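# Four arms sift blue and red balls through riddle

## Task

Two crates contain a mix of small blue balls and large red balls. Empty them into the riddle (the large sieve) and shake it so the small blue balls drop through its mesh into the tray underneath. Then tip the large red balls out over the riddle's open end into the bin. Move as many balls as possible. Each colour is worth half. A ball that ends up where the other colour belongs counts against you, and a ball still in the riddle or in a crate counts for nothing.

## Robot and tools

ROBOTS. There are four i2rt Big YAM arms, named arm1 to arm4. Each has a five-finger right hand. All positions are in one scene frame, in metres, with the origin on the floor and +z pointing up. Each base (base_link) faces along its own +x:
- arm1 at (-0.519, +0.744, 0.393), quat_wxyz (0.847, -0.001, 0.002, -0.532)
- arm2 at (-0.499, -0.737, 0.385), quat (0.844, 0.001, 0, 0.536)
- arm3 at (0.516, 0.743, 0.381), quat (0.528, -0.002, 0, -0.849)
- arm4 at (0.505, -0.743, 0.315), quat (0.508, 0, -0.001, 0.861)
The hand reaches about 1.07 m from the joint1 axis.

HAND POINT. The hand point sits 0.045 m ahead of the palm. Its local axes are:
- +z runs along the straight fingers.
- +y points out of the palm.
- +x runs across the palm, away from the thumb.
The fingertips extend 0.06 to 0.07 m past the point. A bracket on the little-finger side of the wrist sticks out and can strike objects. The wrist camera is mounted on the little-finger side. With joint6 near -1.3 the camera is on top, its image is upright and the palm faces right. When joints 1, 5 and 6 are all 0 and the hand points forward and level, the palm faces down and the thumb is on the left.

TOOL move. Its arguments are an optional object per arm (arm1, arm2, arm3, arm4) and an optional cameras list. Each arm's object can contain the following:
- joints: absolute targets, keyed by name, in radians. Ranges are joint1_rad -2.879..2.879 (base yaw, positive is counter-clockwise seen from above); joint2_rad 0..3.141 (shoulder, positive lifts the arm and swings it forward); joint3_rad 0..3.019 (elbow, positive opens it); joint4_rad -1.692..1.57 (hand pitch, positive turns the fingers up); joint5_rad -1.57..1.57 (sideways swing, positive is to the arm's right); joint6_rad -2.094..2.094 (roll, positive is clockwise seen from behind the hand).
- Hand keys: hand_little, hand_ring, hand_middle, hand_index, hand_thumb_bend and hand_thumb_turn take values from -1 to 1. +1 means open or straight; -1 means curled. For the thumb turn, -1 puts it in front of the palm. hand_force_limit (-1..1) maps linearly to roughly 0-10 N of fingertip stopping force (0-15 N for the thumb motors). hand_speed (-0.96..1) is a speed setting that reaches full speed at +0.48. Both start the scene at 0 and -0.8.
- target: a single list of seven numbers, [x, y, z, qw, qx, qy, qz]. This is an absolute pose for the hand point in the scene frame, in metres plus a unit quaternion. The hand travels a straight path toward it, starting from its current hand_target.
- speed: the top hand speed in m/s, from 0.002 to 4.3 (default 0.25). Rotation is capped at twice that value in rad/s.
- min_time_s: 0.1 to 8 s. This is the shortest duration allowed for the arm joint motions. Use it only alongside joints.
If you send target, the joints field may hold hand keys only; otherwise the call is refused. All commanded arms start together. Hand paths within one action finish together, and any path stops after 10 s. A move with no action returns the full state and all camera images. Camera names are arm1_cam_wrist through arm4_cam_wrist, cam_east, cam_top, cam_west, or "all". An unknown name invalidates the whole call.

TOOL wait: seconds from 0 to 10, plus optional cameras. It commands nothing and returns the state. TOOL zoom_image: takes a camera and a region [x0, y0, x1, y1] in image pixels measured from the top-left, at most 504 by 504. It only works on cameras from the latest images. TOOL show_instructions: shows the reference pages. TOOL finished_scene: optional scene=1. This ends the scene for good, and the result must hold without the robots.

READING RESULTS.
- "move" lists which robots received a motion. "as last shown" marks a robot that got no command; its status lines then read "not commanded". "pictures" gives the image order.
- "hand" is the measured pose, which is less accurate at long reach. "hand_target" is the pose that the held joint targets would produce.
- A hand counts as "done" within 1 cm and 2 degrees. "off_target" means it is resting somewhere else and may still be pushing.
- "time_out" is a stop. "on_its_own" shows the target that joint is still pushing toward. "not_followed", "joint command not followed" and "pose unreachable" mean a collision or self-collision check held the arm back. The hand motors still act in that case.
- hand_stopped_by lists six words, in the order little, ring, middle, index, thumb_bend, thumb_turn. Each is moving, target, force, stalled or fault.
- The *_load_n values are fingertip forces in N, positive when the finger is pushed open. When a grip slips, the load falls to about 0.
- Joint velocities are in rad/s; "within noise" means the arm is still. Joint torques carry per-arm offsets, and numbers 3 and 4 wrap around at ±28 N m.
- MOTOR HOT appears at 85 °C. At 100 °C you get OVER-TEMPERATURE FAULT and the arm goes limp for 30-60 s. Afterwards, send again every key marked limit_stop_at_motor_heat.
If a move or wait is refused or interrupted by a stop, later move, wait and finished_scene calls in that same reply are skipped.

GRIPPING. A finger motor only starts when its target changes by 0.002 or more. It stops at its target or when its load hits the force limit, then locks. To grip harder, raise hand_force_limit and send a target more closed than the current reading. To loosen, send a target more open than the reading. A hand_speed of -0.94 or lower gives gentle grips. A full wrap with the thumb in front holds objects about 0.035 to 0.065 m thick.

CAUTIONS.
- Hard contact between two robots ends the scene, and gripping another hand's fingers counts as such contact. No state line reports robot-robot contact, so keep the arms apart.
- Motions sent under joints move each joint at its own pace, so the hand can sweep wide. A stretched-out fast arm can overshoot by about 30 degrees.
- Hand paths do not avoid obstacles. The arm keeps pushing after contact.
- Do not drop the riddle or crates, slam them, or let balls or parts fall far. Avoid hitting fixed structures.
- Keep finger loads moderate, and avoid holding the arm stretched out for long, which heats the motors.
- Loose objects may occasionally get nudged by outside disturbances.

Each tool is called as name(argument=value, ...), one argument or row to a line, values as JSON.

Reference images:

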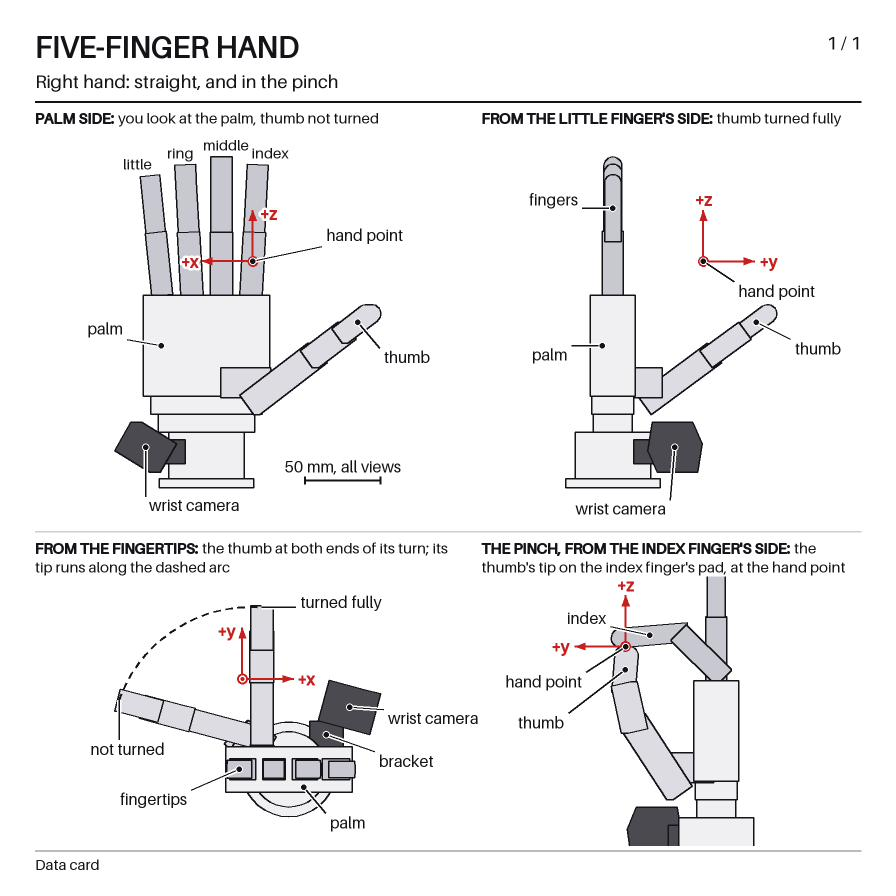

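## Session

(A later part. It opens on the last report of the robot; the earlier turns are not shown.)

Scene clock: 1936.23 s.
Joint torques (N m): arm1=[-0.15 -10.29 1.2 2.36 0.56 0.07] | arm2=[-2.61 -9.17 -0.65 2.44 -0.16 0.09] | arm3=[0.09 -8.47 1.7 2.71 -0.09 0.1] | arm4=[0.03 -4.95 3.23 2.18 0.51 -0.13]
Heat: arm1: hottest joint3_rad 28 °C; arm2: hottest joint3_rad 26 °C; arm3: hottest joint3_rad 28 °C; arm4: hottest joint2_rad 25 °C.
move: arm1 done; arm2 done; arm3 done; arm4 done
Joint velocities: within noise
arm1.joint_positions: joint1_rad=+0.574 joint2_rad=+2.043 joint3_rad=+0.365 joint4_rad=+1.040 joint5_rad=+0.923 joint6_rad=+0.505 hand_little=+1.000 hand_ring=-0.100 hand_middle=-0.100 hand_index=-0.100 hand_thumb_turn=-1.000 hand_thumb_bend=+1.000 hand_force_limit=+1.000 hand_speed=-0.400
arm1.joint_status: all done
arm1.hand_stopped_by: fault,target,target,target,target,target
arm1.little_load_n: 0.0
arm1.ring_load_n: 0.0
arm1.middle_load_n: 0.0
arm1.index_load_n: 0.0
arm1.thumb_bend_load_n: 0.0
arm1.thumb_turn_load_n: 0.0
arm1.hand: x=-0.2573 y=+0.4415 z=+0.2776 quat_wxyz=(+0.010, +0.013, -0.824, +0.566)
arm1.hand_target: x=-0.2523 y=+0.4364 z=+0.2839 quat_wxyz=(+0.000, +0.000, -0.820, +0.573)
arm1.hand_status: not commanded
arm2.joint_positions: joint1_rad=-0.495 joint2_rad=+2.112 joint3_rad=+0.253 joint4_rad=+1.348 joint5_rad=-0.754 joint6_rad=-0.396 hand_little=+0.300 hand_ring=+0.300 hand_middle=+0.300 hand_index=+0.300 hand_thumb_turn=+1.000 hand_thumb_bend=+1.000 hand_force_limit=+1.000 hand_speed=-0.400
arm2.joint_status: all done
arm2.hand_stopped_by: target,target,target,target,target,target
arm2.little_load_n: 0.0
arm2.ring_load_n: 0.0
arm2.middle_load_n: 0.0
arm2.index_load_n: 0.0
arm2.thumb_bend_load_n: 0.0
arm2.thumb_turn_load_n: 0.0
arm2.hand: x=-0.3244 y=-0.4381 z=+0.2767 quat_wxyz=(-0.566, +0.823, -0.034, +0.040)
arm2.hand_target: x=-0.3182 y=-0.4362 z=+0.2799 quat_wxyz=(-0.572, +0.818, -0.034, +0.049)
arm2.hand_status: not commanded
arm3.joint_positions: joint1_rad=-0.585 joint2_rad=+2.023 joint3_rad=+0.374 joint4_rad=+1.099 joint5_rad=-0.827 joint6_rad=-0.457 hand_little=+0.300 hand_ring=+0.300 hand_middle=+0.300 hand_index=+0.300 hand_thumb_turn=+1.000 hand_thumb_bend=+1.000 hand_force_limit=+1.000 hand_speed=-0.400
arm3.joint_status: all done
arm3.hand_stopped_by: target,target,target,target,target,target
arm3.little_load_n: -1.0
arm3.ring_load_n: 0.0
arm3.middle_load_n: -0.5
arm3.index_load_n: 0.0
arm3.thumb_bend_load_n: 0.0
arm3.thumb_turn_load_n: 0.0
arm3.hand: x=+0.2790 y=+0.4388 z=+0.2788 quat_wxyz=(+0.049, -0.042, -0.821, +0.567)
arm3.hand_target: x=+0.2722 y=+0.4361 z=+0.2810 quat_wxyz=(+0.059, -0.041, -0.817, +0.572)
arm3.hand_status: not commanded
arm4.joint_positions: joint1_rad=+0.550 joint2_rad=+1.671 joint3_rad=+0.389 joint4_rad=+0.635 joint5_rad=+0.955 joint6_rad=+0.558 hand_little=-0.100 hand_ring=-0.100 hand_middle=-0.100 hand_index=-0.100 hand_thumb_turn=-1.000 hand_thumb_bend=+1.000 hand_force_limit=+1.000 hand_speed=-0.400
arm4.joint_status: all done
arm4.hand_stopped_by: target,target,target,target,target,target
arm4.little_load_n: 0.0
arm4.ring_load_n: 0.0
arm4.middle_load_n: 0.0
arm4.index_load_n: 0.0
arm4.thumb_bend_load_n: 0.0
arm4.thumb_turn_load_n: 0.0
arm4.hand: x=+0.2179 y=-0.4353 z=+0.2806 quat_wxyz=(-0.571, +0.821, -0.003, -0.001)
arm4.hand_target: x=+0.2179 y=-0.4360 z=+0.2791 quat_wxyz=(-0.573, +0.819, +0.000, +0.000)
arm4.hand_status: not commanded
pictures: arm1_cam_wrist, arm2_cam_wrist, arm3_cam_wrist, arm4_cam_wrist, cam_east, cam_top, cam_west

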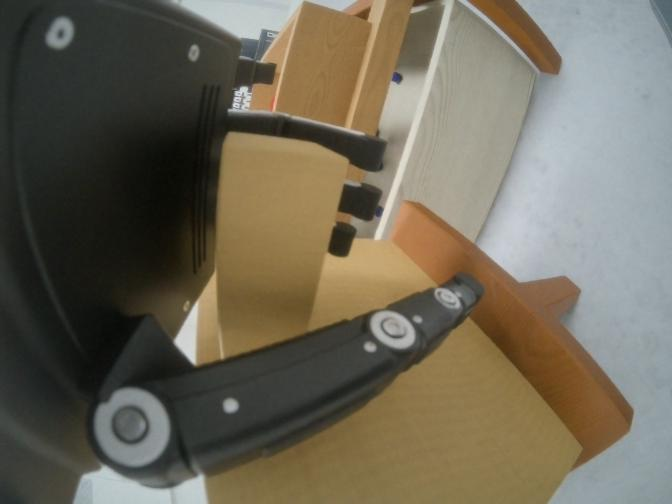

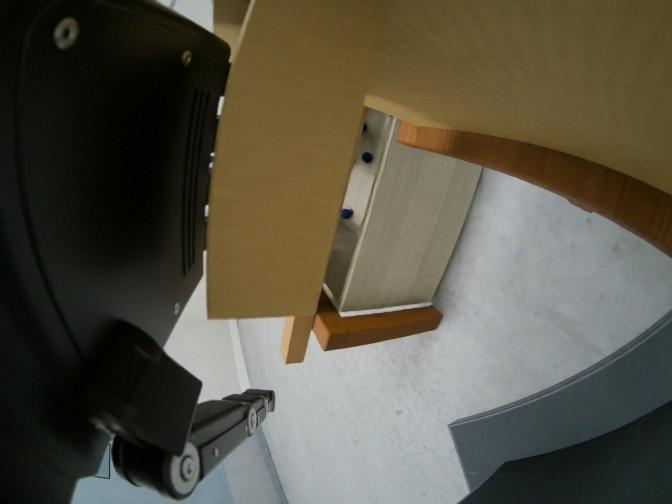

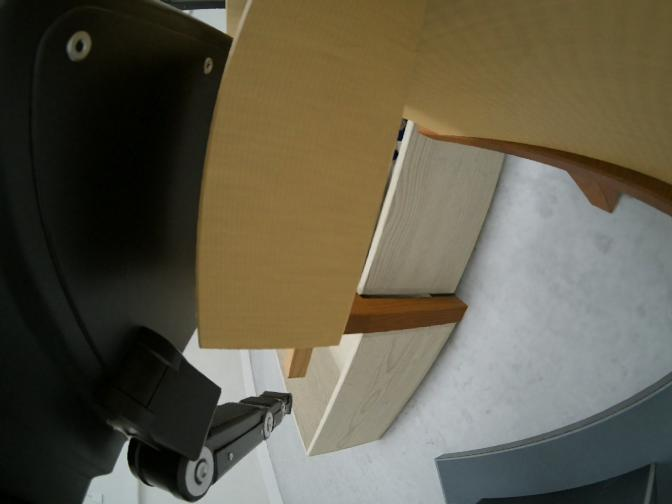

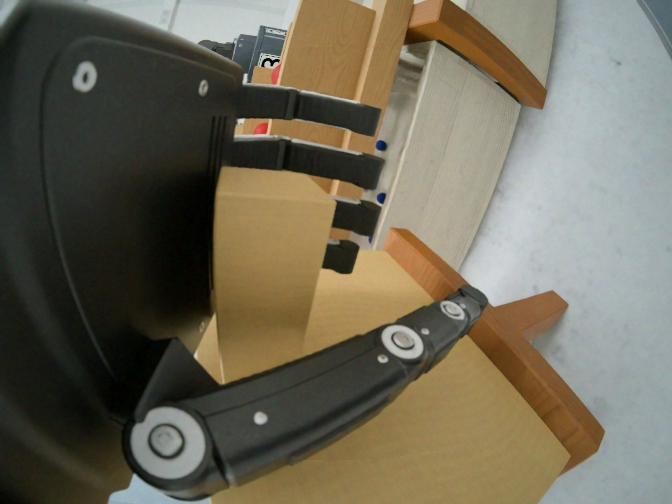

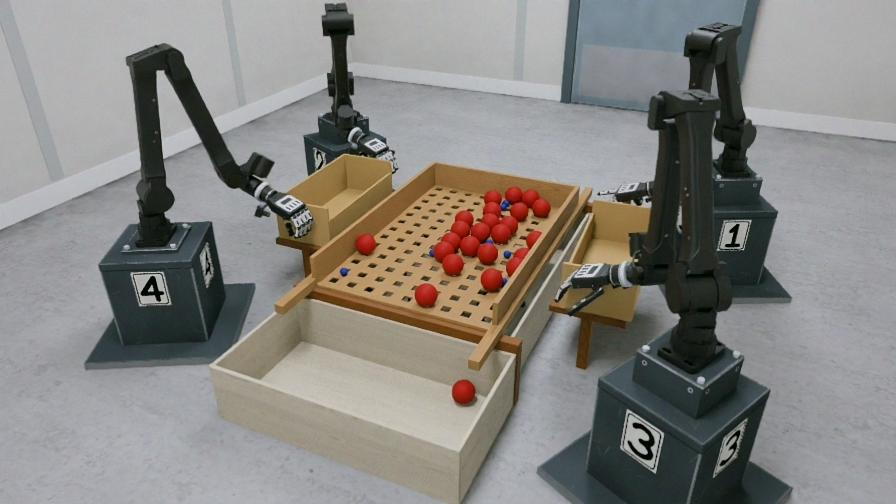

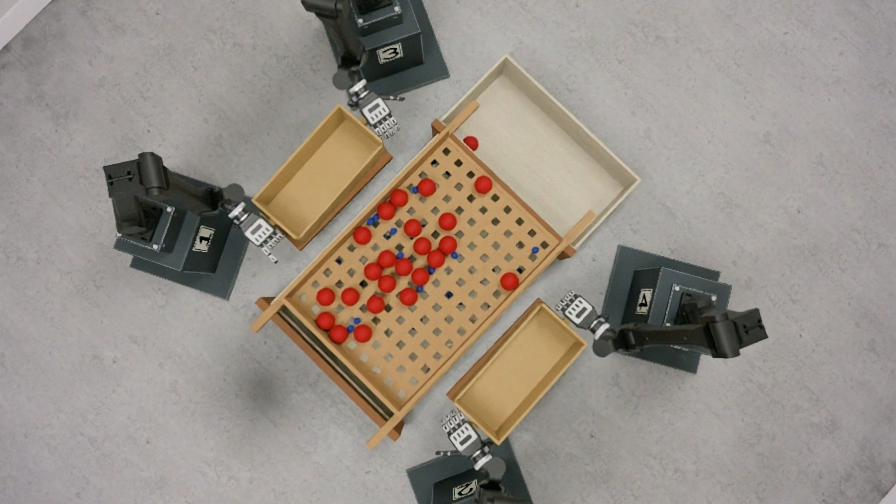

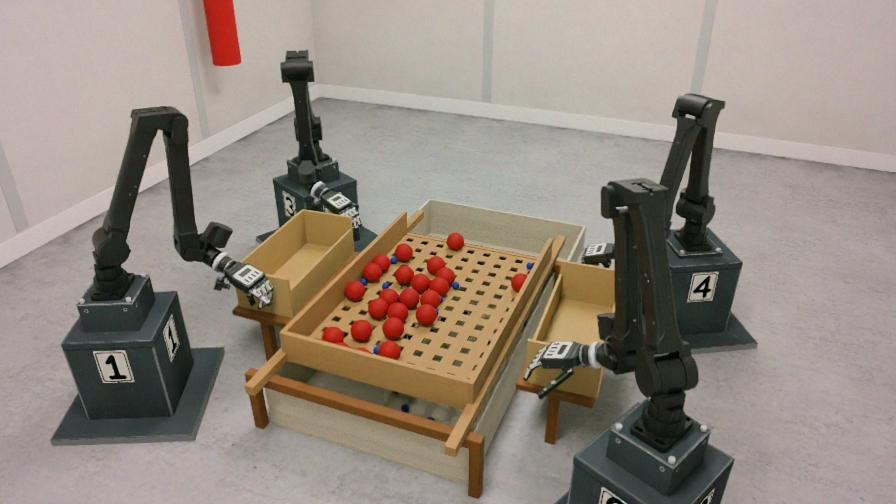

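zoom_image(
  camera="cam_top",
  region=[400, 70, 520, 170],
)

zoom_image(
  camera="cam_top",
  region=[530, 190, 650, 290],
)

zoom_image(
  camera="cam_top",
  region=[230, 270, 350, 370],
)

zoom_image(
  camera="cam_top",
  region=[350, 370, 470, 470],
)

Scaled by 4.200 from the camera's image (finer frame: 1280x720).

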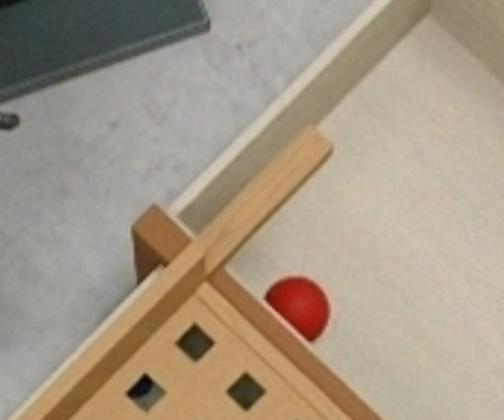

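Scaled by 4.200 from the camera's image (finer frame: 1280x720).

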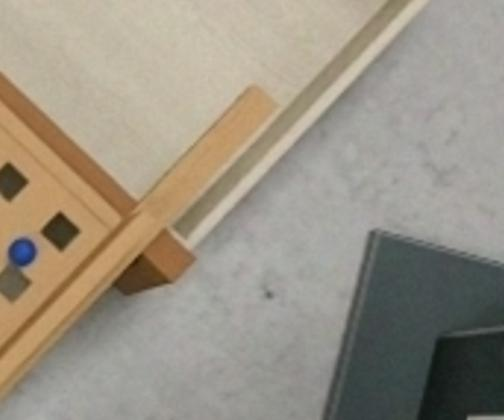

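Scaled by 4.200 from the camera's image (finer frame: 1280x720).

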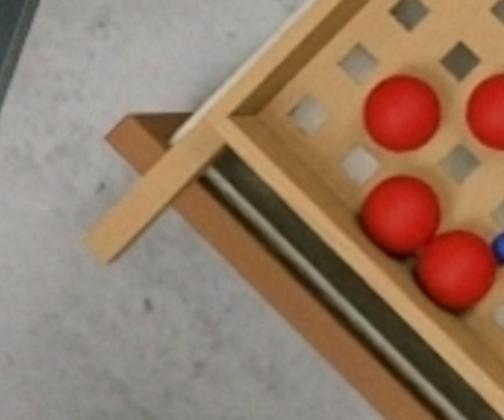

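Scaled by 4.200 from the camera's image (finer frame: 1280x720).

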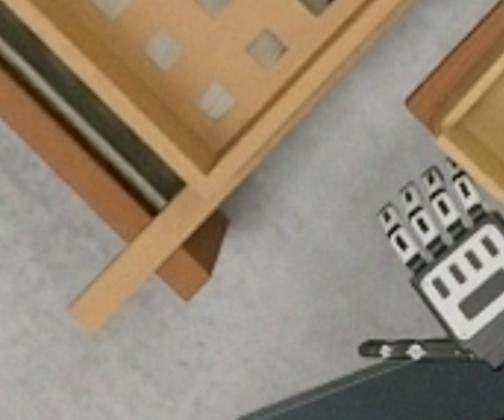

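move(
  arm1={"target": [-0.255, 0.470, 0.395, 0, 0, 0.8192, -0.5736], "speed": 0.15, "joints": {"hand_ring": 1.0, "hand_middle": 1.0, "hand_index": 1.0, "hand_speed": 0.0}},
  arm2={"target": [-0.324, -0.465, 0.395, 0.5725, -0.8176, 0.0348, -0.0497], "speed": 0.15, "joints": {"hand_little": 1.0, "hand_ring": 1.0, "hand_middle": 1.0, "hand_index": 1.0, "hand_speed": 0.0}},
  arm3={"target": [0.276, 0.465, 0.395, -0.0590, 0.0413, 0.8171, -0.5721], "speed": 0.15, "joints": {"hand_little": 1.0, "hand_ring": 1.0, "hand_middle": 1.0, "hand_index": 1.0, "hand_speed": 0.0}},
  arm4={"target": [0.219, -0.470, 0.395, 0.5736, -0.8192, 0, 0], "speed": 0.15, "joints": {"hand_little": 1.0, "hand_ring": 1.0, "hand_middle": 1.0, "hand_index": 1.0, "hand_speed": 0.0}},
  cameras=["cam_top", "cam_east", "cam_west"],
)

Scene clock: 2144.33 s.
Joint torques (N m): arm1=[0.73 -7.59 7.17 1.29 0.66 0.06] | arm2=[-2.43 -4.54 5.53 1.09 -0.26 -0.07] | arm3=[-0.97 -6.3 6.98 1.1 -0.35 -0.14] | arm4=[0.56 -3.6 9.73 0.87 0.6 0.06]
Heat: arm1: hottest joint3_rad 26 °C; arm2: hottest joint3_rad 24 °C; arm3: hottest joint2_rad 24 °C; arm4: hottest joint2_rad 24 °C.
move: arm1 off_target; arm2 off_target; arm3 done; arm4 off_target
Joint velocities: within noise
arm1.joint_positions: joint1_rad=+0.667 joint2_rad=+1.426 joint3_rad=+0.284 joint4_rad=+0.412 joint5_rad=+1.005 joint6_rad=+0.614 hand_little=+1.000 hand_ring=+1.000 hand_middle=+1.000 hand_index=+1.000 hand_thumb_turn=-1.000 hand_thumb_bend=+1.000 hand_force_limit=+1.000 hand_speed=+0.000
arm1.joint_status: all done
arm1.hand_stopped_by: fault,target,target,target,target,target
arm1.little_load_n: 0.0
arm1.ring_load_n: 0.0
arm1.middle_load_n: -0.5
arm1.index_load_n: 0.0
arm1.thumb_bend_load_n: 0.0
arm1.thumb_turn_load_n: 0.0
arm1.hand: x=-0.2688 y=+0.4744 z=+0.3833 quat_wxyz=(+0.015, +0.010, -0.824, +0.567)
arm1.hand_target: x=-0.2553 y=+0.4702 z=+0.3950 quat_wxyz=(+0.000, +0.000, -0.819, +0.574)
arm1.hand_status: off_target (0.019 m and 2.2 deg from the pose sent, 0.121 m and 2.1 deg at the start)
arm2.joint_positions: joint1_rad=-0.589 joint2_rad=+1.286 joint3_rad=+0.146 joint4_rad=+0.592 joint5_rad=-0.833 joint6_rad=-0.445 hand_little=+1.000 hand_ring=+1.000 hand_middle=+1.000 hand_index=+1.000 hand_thumb_turn=+1.000 hand_thumb_bend=+1.000 hand_force_limit=+1.000 hand_speed=+0.000
arm2.joint_status: all done
arm2.hand_stopped_by: target,target,target,target,target,target
arm2.little_load_n: -0.5
arm2.ring_load_n: 0.0
arm2.middle_load_n: 0.0
arm2.index_load_n: 0.0
arm2.thumb_bend_load_n: 0.0
arm2.thumb_turn_load_n: 0.0
arm2.hand: x=-0.3354 y=-0.4695 z=+0.3879 quat_wxyz=(-0.569, +0.820, -0.040, +0.039)
arm2.hand_target: x=-0.3242 y=-0.4652 z=+0.3952 quat_wxyz=(-0.573, +0.818, -0.035, +0.050)
arm2.hand_status: off_target (0.014 m and 1.5 deg from the pose sent, 0.121 m and 1.4 deg at the start)
arm3.joint_positions: joint1_rad=-0.663 joint2_rad=+1.425 joint3_rad=+0.313 joint4_rad=+0.526 joint5_rad=-0.895 joint6_rad=-0.501 hand_little=+1.000 hand_ring=+1.000 hand_middle=+1.000 hand_index=+1.000 hand_thumb_turn=+1.000 hand_thumb_bend=+1.000 hand_force_limit=+1.000 hand_speed=+0.000
arm3.joint_status: all done
arm3.hand_stopped_by: target,target,target,target,target,target
arm3.little_load_n: 0.0
arm3.ring_load_n: 0.0
arm3.middle_load_n: 0.0
arm3.index_load_n: 0.0
arm3.thumb_bend_load_n: 0.0
arm3.thumb_turn_load_n: -0.5
arm3.hand: x=+0.2840 y=+0.4643 z=+0.3903 quat_wxyz=(+0.048, -0.047, -0.818, +0.571)
arm3.hand_target: x=+0.2761 y=+0.4650 z=+0.3950 quat_wxyz=(+0.059, -0.041, -0.817, +0.572)
arm3.hand_status: done (0.009 m and 1.4 deg from the pose sent, 0.119 m and 1.3 deg at the start)
arm4.joint_positions: joint1_rad=+0.649 joint2_rad=+1.180 joint3_rad=+0.406 joint4_rad=-0.012 joint5_rad=+1.035 joint6_rad=+0.660 hand_little=+1.000 hand_ring=+1.000 hand_middle=+1.000 hand_index=+1.000 hand_thumb_turn=-1.000 hand_thumb_bend=+1.000 hand_force_limit=+1.000 hand_speed=+0.000
arm4.joint_status: all done
arm4.hand_stopped_by: target,target,target,target,target,target
arm4.little_load_n: 0.0
arm4.ring_load_n: 0.0
arm4.middle_load_n: 0.0
arm4.index_load_n: 0.0
arm4.thumb_bend_load_n: 0.0
arm4.thumb_turn_load_n: 0.0
arm4.hand: x=+0.2375 y=-0.4752 z=+0.3744 quat_wxyz=(-0.565, +0.825, +0.013, +0.020)
arm4.hand_target: x=+0.2197 y=-0.4704 z=+0.3953 quat_wxyz=(-0.574, +0.819, +0.000, +0.000)
arm4.hand_status: off_target (0.028 m and 2.9 deg from the pose sent, 0.120 m and 0.5 deg at the start)
pictures: cam_east, cam_top, cam_west

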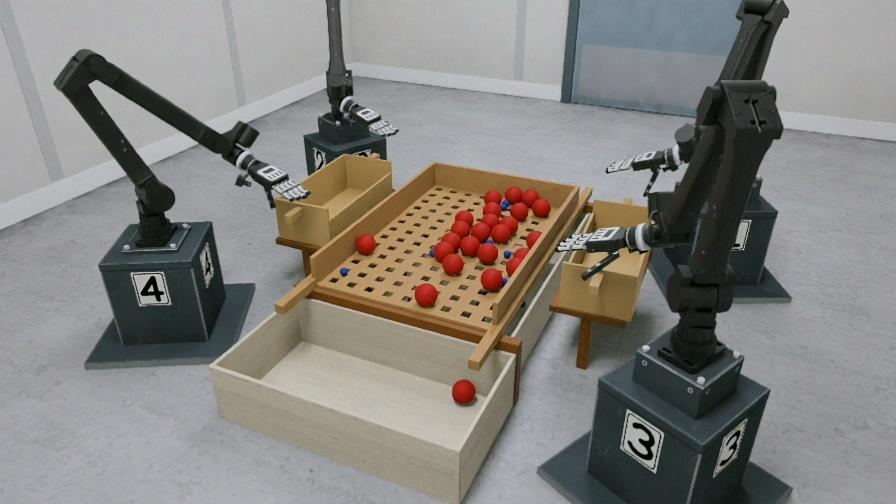

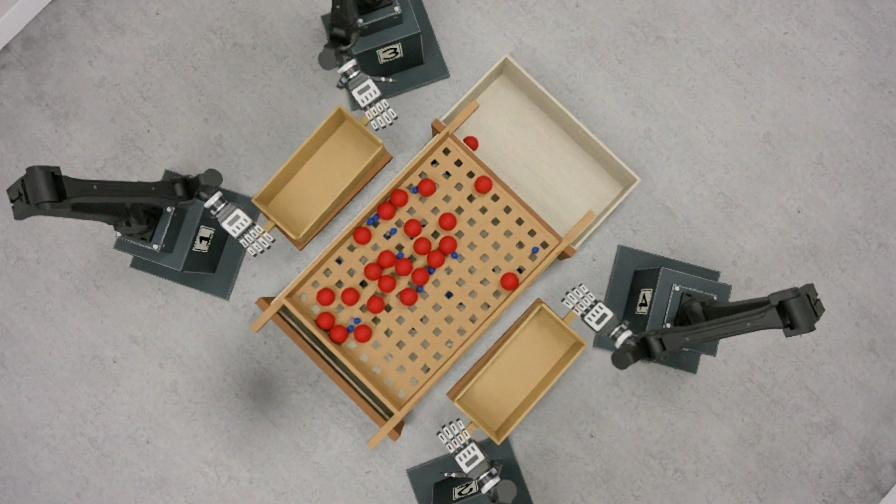

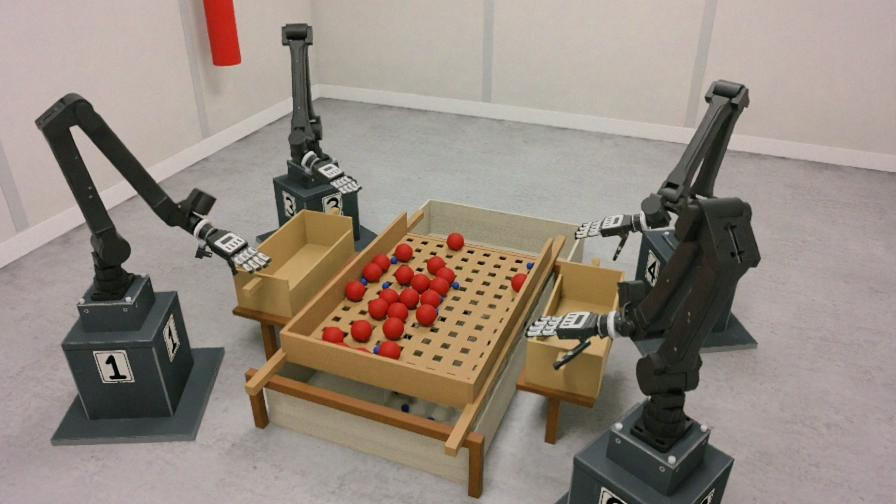

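move(
  arm1={"target": [-0.515, 0.292, 0.325, 0, 0, 0.9397, -0.3420], "speed": 0.2},
  arm2={"target": [-0.600, -0.302, 0.325, 0.3420, -0.9397, 0, 0], "speed": 0.2},
  arm3={"target": [0.490, 0.287, 0.325, 0, 0, 0.9397, -0.3420], "speed": 0.2},
  arm4={"target": [0.425, -0.302, 0.325, 0.3420, -0.9397, 0, 0], "speed": 0.2},
  cameras=["all"],
)

Scene clock: 2173.47 s.
Joint torques (N m): arm1=[-0.09 -9.47 8.75 1.4 -0.13 -0.05] | arm2=[-0.79 -7.94 6.6 0.85 0.26 0.12] | arm3=[0.67 -8.53 10.3 0.96 0.03 0.18] | arm4=[-0.56 -5.01 9.85 0.92 -0.02 -0.11]
Heat: arm1: hottest joint3_rad 27 °C; arm2: hottest joint3_rad 25 °C; arm3: hottest joint3_rad 26 °C; arm4: hottest joint2_rad 24 °C.
move: arm1 off_target; arm2 done; arm3 off_target; arm4 off_target
Joint velocities: within noise
arm1.joint_positions: joint1_rad=-0.519 joint2_rad=+1.653 joint3_rad=+0.618 joint4_rad=+0.149 joint5_rad=-0.046 joint6_rad=-0.043 hand_little=+1.000 hand_ring=+1.000 hand_middle=+1.000 hand_index=+1.000 hand_thumb_turn=-1.000 hand_thumb_bend=+1.000 hand_force_limit=+1.000 hand_speed=+0.000
arm1.joint_status: not commanded
arm1.hand_stopped_by: fault,target,target,target,target,target
arm1.little_load_n: 0.0
arm1.ring_load_n: 0.0
arm1.middle_load_n: 0.0
arm1.index_load_n: 0.0
arm1.thumb_bend_load_n: 0.0
arm1.thumb_turn_load_n: 0.0
arm1.hand: x=-0.5130 y=+0.3057 z=+0.3209 quat_wxyz=(-0.001, -0.004, -0.942, +0.336)
arm1.hand_target: x=-0.5149 y=+0.2924 z=+0.3252 quat_wxyz=(+0.000, +0.000, -0.940, +0.342)
arm1.hand_status: off_target (0.015 m and 0.9 deg from the pose sent, 0.312 m and 29.2 deg at the start)
arm2.joint_positions: joint1_rad=+0.626 joint2_rad=+1.603 joint3_rad=+0.597 joint4_rad=+0.131 joint5_rad=+0.124 joint6_rad=+0.141 hand_little=+1.000 hand_ring=+1.000 hand_middle=+1.000 hand_index=+1.000 hand_thumb_turn=+1.000 hand_thumb_bend=+1.000 hand_force_limit=+1.000 hand_speed=+0.000
arm2.joint_status: not commanded
arm2.hand_stopped_by: target,target,target,target,target,target
arm2.little_load_n: 0.0
arm2.ring_load_n: -0.5
arm2.middle_load_n: 0.0
arm2.index_load_n: 0.0
arm2.thumb_bend_load_n: 0.0
arm2.thumb_turn_load_n: 0.0
arm2.hand: x=-0.5945 y=-0.3092 z=+0.3262 quat_wxyz=(-0.346, +0.938, +0.000, +0.001)
arm2.hand_target: x=-0.6000 y=-0.3024 z=+0.3250 quat_wxyz=(-0.342, +0.940, +0.000, +0.000)
arm2.hand_status: done (0.009 m and 0.5 deg from the pose sent, 0.319 m and 30.2 deg at the start)
arm3.joint_positions: joint1_rad=+0.302 joint2_rad=+1.634 joint3_rad=+0.635 joint4_rad=+0.105 joint5_rad=-0.101 joint6_rad=-0.130 hand_little=+1.000 hand_ring=+1.000 hand_middle=+1.000 hand_index=+1.000 hand_thumb_turn=+1.000 hand_thumb_bend=+1.000 hand_force_limit=+1.000 hand_speed=+0.000
arm3.joint_status: not commanded
arm3.hand_stopped_by: target,target,target,target,target,target
arm3.little_load_n: -0.5
arm3.ring_load_n: 0.0
arm3.middle_load_n: 0.0
arm3.index_load_n: 0.0
arm3.thumb_bend_load_n: 0.0
arm3.thumb_turn_load_n: 0.0
arm3.hand: x=+0.4891 y=+0.3050 z=+0.3190 quat_wxyz=(+0.002, +0.005, -0.942, +0.336)
arm3.hand_target: x=+0.4900 y=+0.2876 z=+0.3255 quat_wxyz=(+0.000, +0.000, -0.940, +0.342)
arm3.hand_status: off_target (0.019 m and 1.0 deg from the pose sent, 0.280 m and 30.8 deg at the start)
arm4.joint_positions: joint1_rad=-0.366 joint2_rad=+1.421 joint3_rad=+0.644 joint4_rad=-0.118 joint5_rad=+0.090 joint6_rad=+0.115 hand_little=+1.000 hand_ring=+1.000 hand_middle=+1.000 hand_index=+1.000 hand_thumb_turn=-1.000 hand_thumb_bend=+1.000 hand_force_limit=+1.000 hand_speed=+0.000
arm4.joint_status: not commanded
arm4.hand_stopped_by: target,target,target,target,target,target
arm4.little_load_n: 0.0
arm4.ring_load_n: 0.0
arm4.middle_load_n: 0.0
arm4.index_load_n: 0.0
arm4.thumb_bend_load_n: 0.0
arm4.thumb_turn_load_n: 0.0
arm4.hand: x=+0.4262 y=-0.3192 z=+0.3159 quat_wxyz=(-0.334, +0.942, -0.003, +0.000)
arm4.hand_target: x=+0.4251 y=-0.3026 z=+0.3253 quat_wxyz=(-0.342, +0.940, +0.000, +0.000)
arm4.hand_status: off_target (0.020 m and 1.0 deg from the pose sent, 0.260 m and 29.0 deg at the start)
pictures: arm1_cam_wrist, arm2_cam_wrist, arm3_cam_wrist, arm4_cam_wrist, cam_east, cam_top, cam_west

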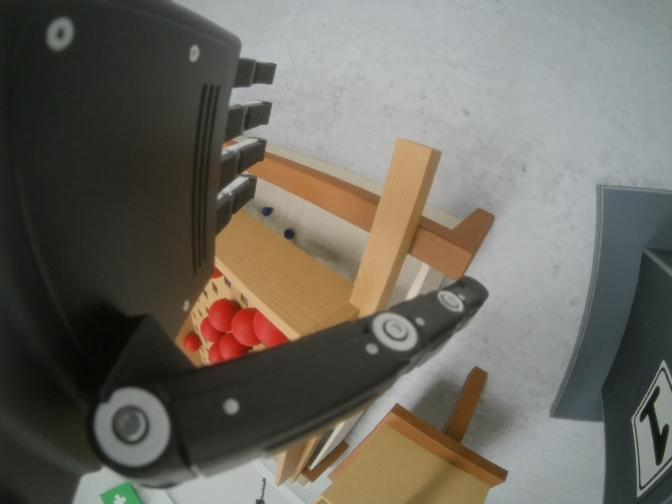

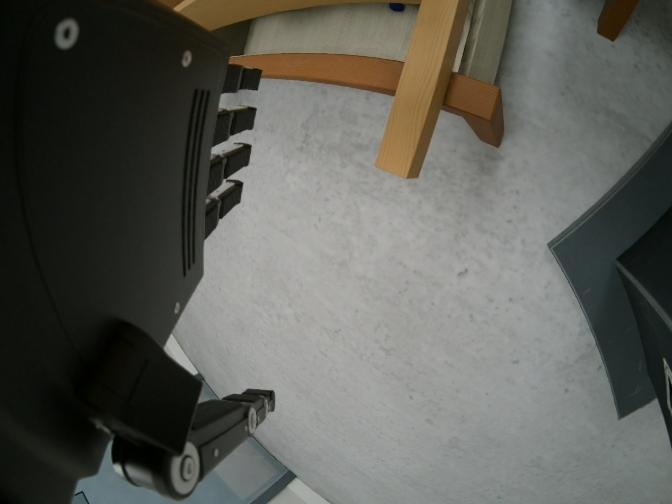

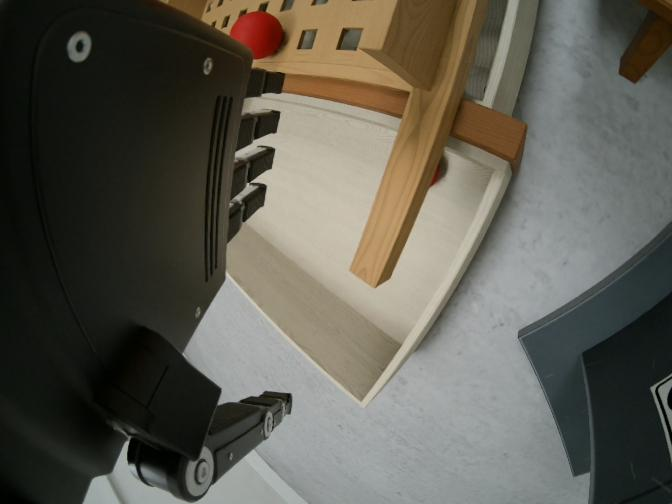

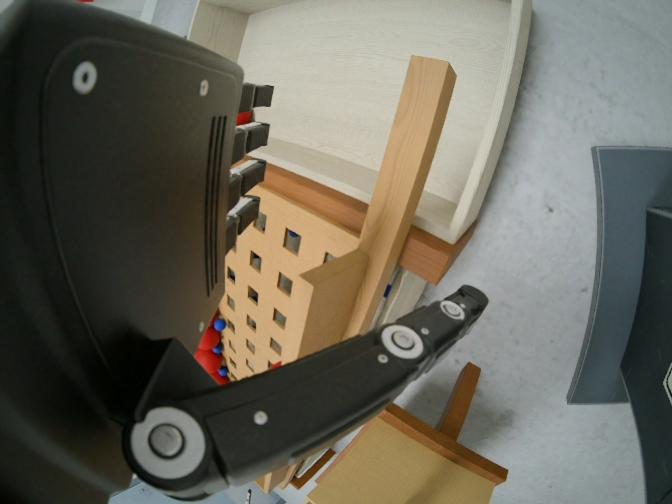

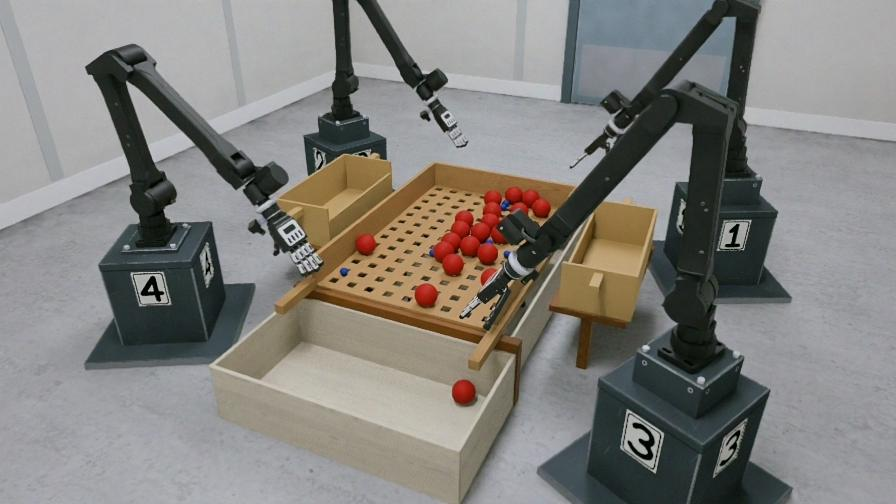

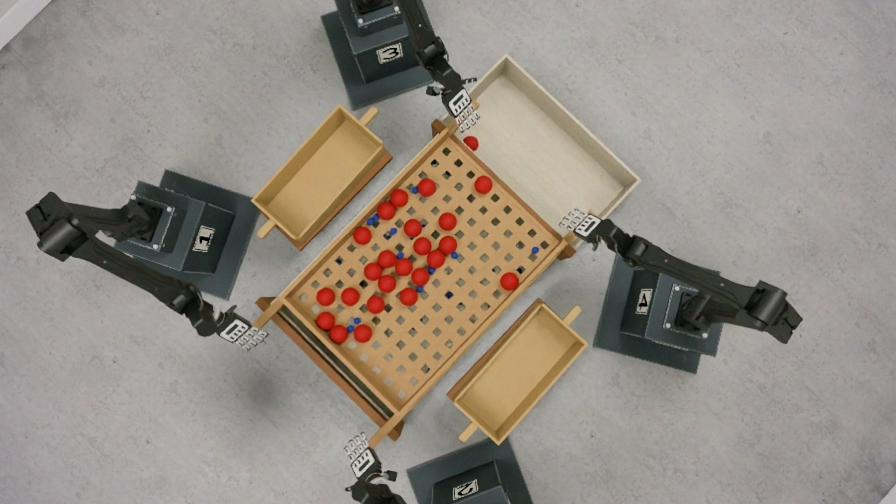

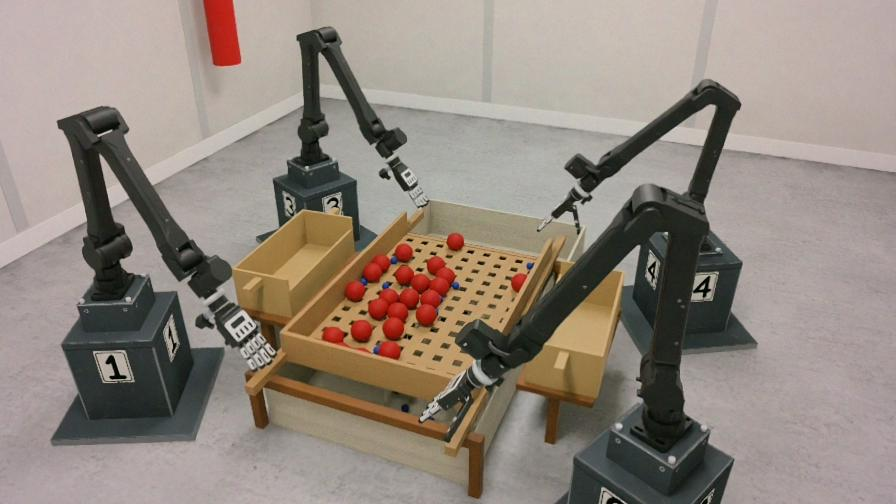

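move(
  arm1={"target": [-0.527, 0.273, 0.215, 0, 0, 0.9397, -0.3420], "speed": 0.15},
  arm2={"target": [-0.613, -0.295, 0.212, 0.3420, -0.9397, 0, 0], "speed": 0.15},
  arm3={"target": [0.497, 0.262, 0.215, 0, 0, 0.9397, -0.3420], "speed": 0.15},
  arm4={"target": [0.434, -0.281, 0.215, 0.3420, -0.9397, 0, 0], "speed": 0.15},
  cameras=["all"],
)

Scene clock: 2188.77 s.
Joint torques (N m): arm1=[-0.38 -11.87 5.31 2.32 -0.15 -0.08] | arm2=[-0.73 -10.52 3.6 2.11 0.26 0.09] | arm3=[0.79 -10.87 6.49 2.45 0.05 0.19] | arm4=[-1.03 -7.47 6.65 2.15 -0.04 -0.13]
Heat: arm1: hottest joint3_rad 28 °C; arm2: hottest joint3_rad 26 °C; arm3: hottest joint3_rad 26 °C; arm4: hottest joint2_rad 24 °C.
move: arm1 off_target; arm2 off_target; arm3 off_target; arm4 off_target
Joint velocities: within noise
arm1.joint_positions: joint1_rad=-0.540 joint2_rad=+2.032 joint3_rad=+0.695 joint4_rad=+0.434 joint5_rad=-0.062 joint6_rad=-0.063 hand_little=+1.000 hand_ring=+1.000 hand_middle=+1.000 hand_index=+1.000 hand_thumb_turn=-1.000 hand_thumb_bend=+1.000 hand_force_limit=+1.000 hand_speed=+0.000
arm1.joint_status: not commanded
arm1.hand_stopped_by: fault,target,target,target,target,target
arm1.little_load_n: -0.5
arm1.ring_load_n: -0.5
arm1.middle_load_n: 0.0
arm1.index_load_n: 0.0
arm1.thumb_bend_load_n: 0.0
arm1.thumb_turn_load_n: 0.0
arm1.hand: x=-0.5226 y=+0.2863 z=+0.2132 quat_wxyz=(-0.002, -0.002, -0.944, +0.329)
arm1.hand_target: x=-0.5270 y=+0.2734 z=+0.2153 quat_wxyz=(+0.000, +0.000, -0.940, +0.342)
arm1.hand_status: off_target (0.014 m and 1.6 deg from the pose sent, 0.112 m and 0.9 deg at the start)
arm2.joint_positions: joint1_rad=+0.652 joint2_rad=+1.990 joint3_rad=+0.638 joint4_rad=+0.448 joint5_rad=+0.142 joint6_rad=+0.165 hand_little=+1.000 hand_ring=+1.000 hand_middle=+1.000 hand_index=+1.000 hand_thumb_turn=+1.000 hand_thumb_bend=+1.000 hand_force_limit=+1.000 hand_speed=+0.000
arm2.joint_status: not commanded
arm2.hand_stopped_by: target,target,target,target,target,target
arm2.little_load_n: 0.0
arm2.ring_load_n: 0.0
arm2.middle_load_n: 0.0
arm2.index_load_n: 0.0
arm2.thumb_bend_load_n: 0.5
arm2.thumb_turn_load_n: 0.0
arm2.hand: x=-0.6054 y=-0.3026 z=+0.2146 quat_wxyz=(-0.334, +0.943, -0.001, +0.004)
arm2.hand_target: x=-0.6129 y=-0.2953 z=+0.2123 quat_wxyz=(-0.342, +0.940, +0.000, +0.000)
arm2.hand_status: off_target (0.011 m and 1.1 deg from the pose sent, 0.117 m and 0.5 deg at the start)
arm3.joint_positions: joint1_rad=+0.325 joint2_rad=+2.004 joint3_rad=+0.714 joint4_rad=+0.376 joint5_rad=-0.084 joint6_rad=-0.108 hand_little=+1.000 hand_ring=+1.000 hand_middle=+1.000 hand_index=+1.000 hand_thumb_turn=+1.000 hand_thumb_bend=+1.000 hand_force_limit=+1.000 hand_speed=+0.000
arm3.joint_status: not commanded
arm3.hand_stopped_by: target,target,target,target,target,target
arm3.little_load_n: 0.0
arm3.ring_load_n: 0.0
arm3.middle_load_n: 0.0
arm3.index_load_n: 0.0
arm3.thumb_bend_load_n: 0.0
arm3.thumb_turn_load_n: 0.0
arm3.hand: x=+0.4938 y=+0.2807 z=+0.2123 quat_wxyz=(+0.001, +0.002, -0.945, +0.326)
arm3.hand_target: x=+0.4971 y=+0.2624 z=+0.2157 quat_wxyz=(+0.000, +0.000, -0.940, +0.342)
arm3.hand_status: off_target (0.019 m and 2.0 deg from the pose sent, 0.113 m and 1.0 deg at the start)
arm4.joint_positions: joint1_rad=-0.391 joint2_rad=+1.770 joint3_rad=+0.644 joint4_rad=+0.212 joint5_rad=+0.071 joint6_rad=+0.090 hand_little=+1.000 hand_ring=+1.000 hand_middle=+1.000 hand_index=+1.000 hand_thumb_turn=-1.000 hand_thumb_bend=+1.000 hand_force_limit=+1.000 hand_speed=+0.000
arm4.joint_status: not commanded
arm4.hand_stopped_by: target,target,target,target,target,target
arm4.little_load_n: 0.0
arm4.ring_load_n: -0.5
arm4.middle_load_n: -0.5
arm4.index_load_n: 0.0
arm4.thumb_bend_load_n: 0.0
arm4.thumb_turn_load_n: 0.0
arm4.hand: x=+0.4326 y=-0.3004 z=+0.2097 quat_wxyz=(-0.325, +0.946, -0.001, +0.001)
arm4.hand_target: x=+0.4341 y=-0.2816 z=+0.2156 quat_wxyz=(-0.342, +0.940, +0.000, +0.000)
arm4.hand_status: off_target (0.020 m and 2.1 deg from the pose sent, 0.108 m and 1.0 deg at the start)
pictures: arm1_cam_wrist, arm2_cam_wrist, arm3_cam_wrist, arm4_cam_wrist, cam_east, cam_top, cam_west

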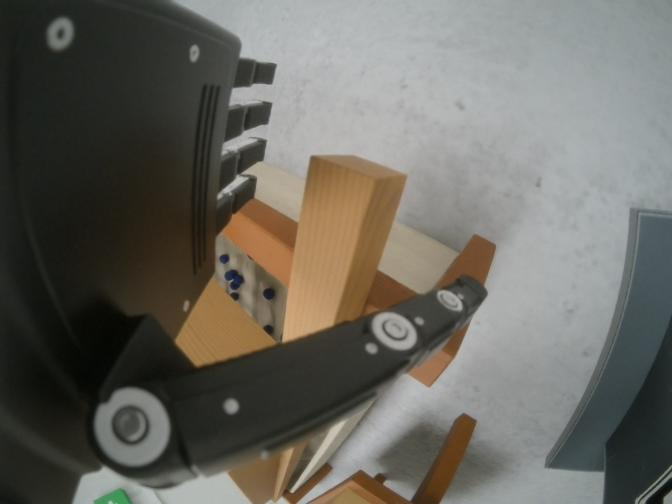

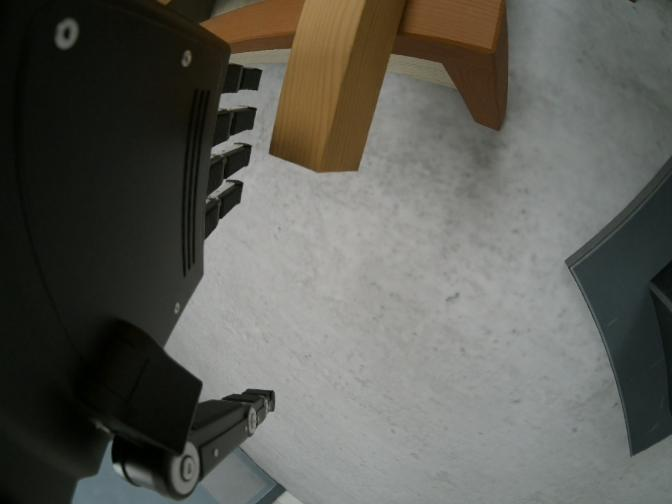

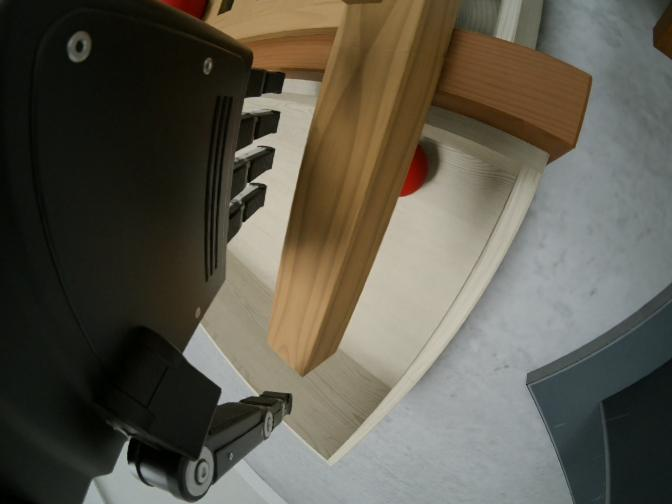

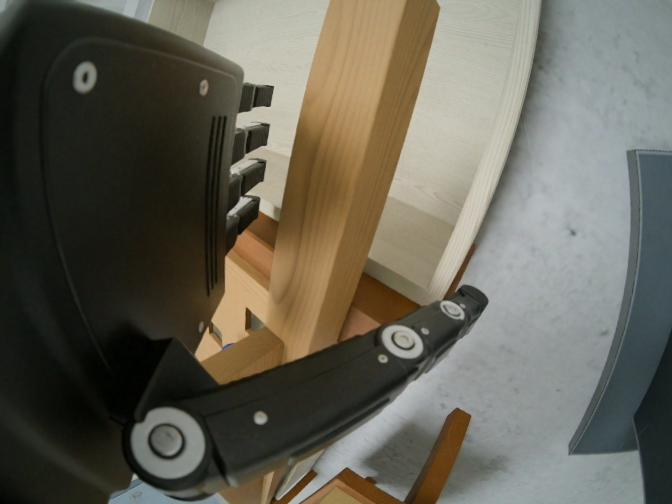

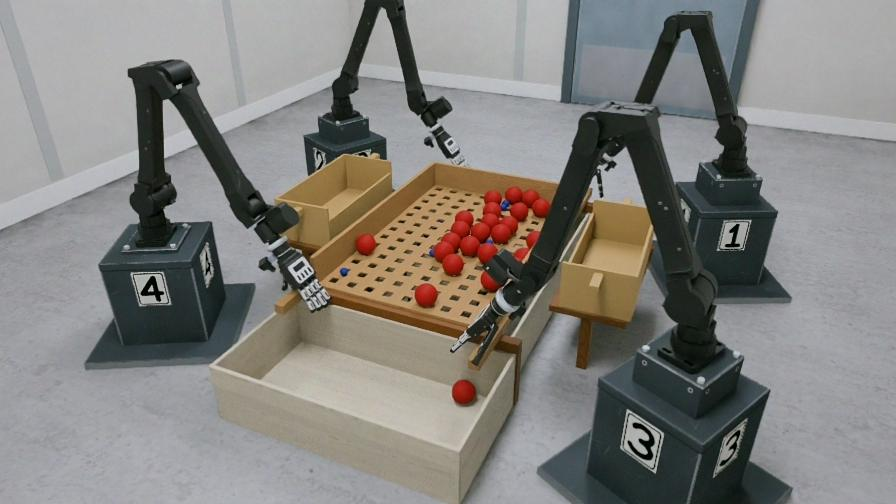

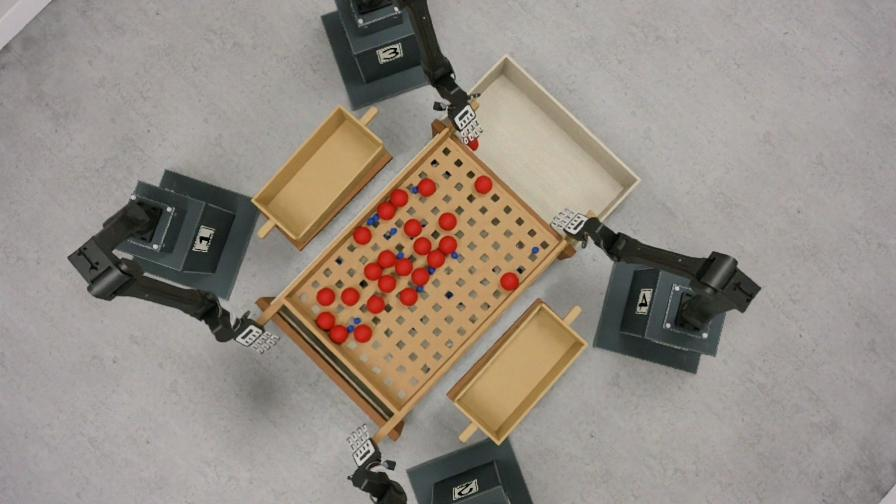

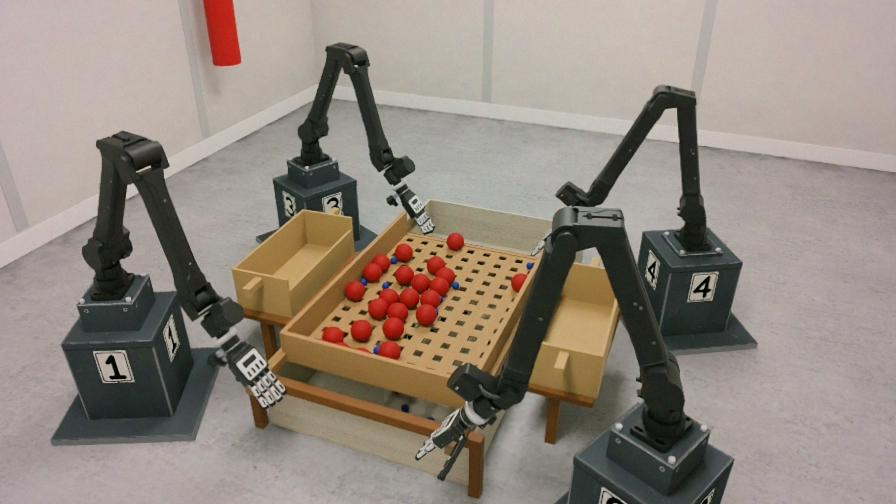

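zoom_image(
  camera="cam_top",
  region=[210, 280, 310, 380],
)

zoom_image(
  camera="cam_top",
  region=[320, 400, 420, 500],
)

zoom_image(
  camera="arm1_cam_wrist",
  region=[180, 100, 520, 420],
)

zoom_image(
  camera="arm2_cam_wrist",
  region=[180, 0, 520, 250],
)

Scaled by 5.040 from the camera's image (finer frame: 1280x720).

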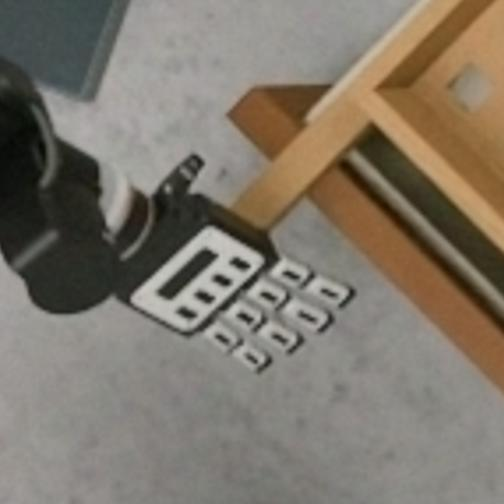

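Scaled by 5.040 from the camera's image (finer frame: 1280x720).

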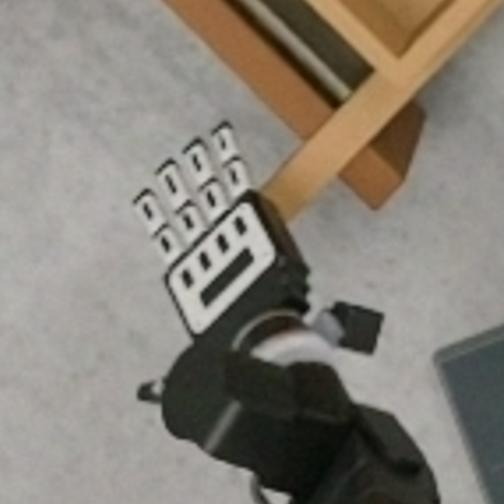

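Scaled by 1.482 from the camera's image (finer frame: 960x720).

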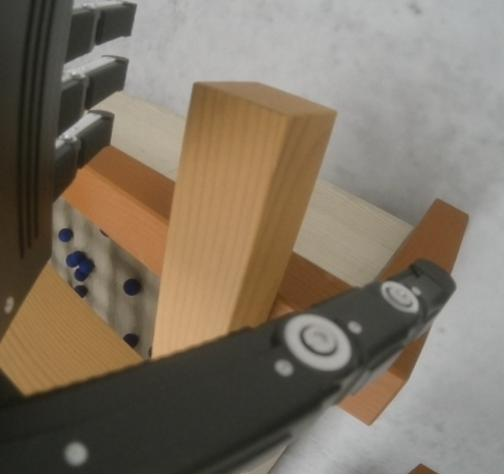

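Scaled by 1.482 from the camera's image (finer frame: 960x720).

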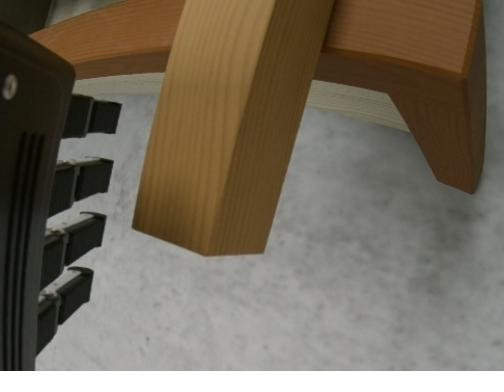

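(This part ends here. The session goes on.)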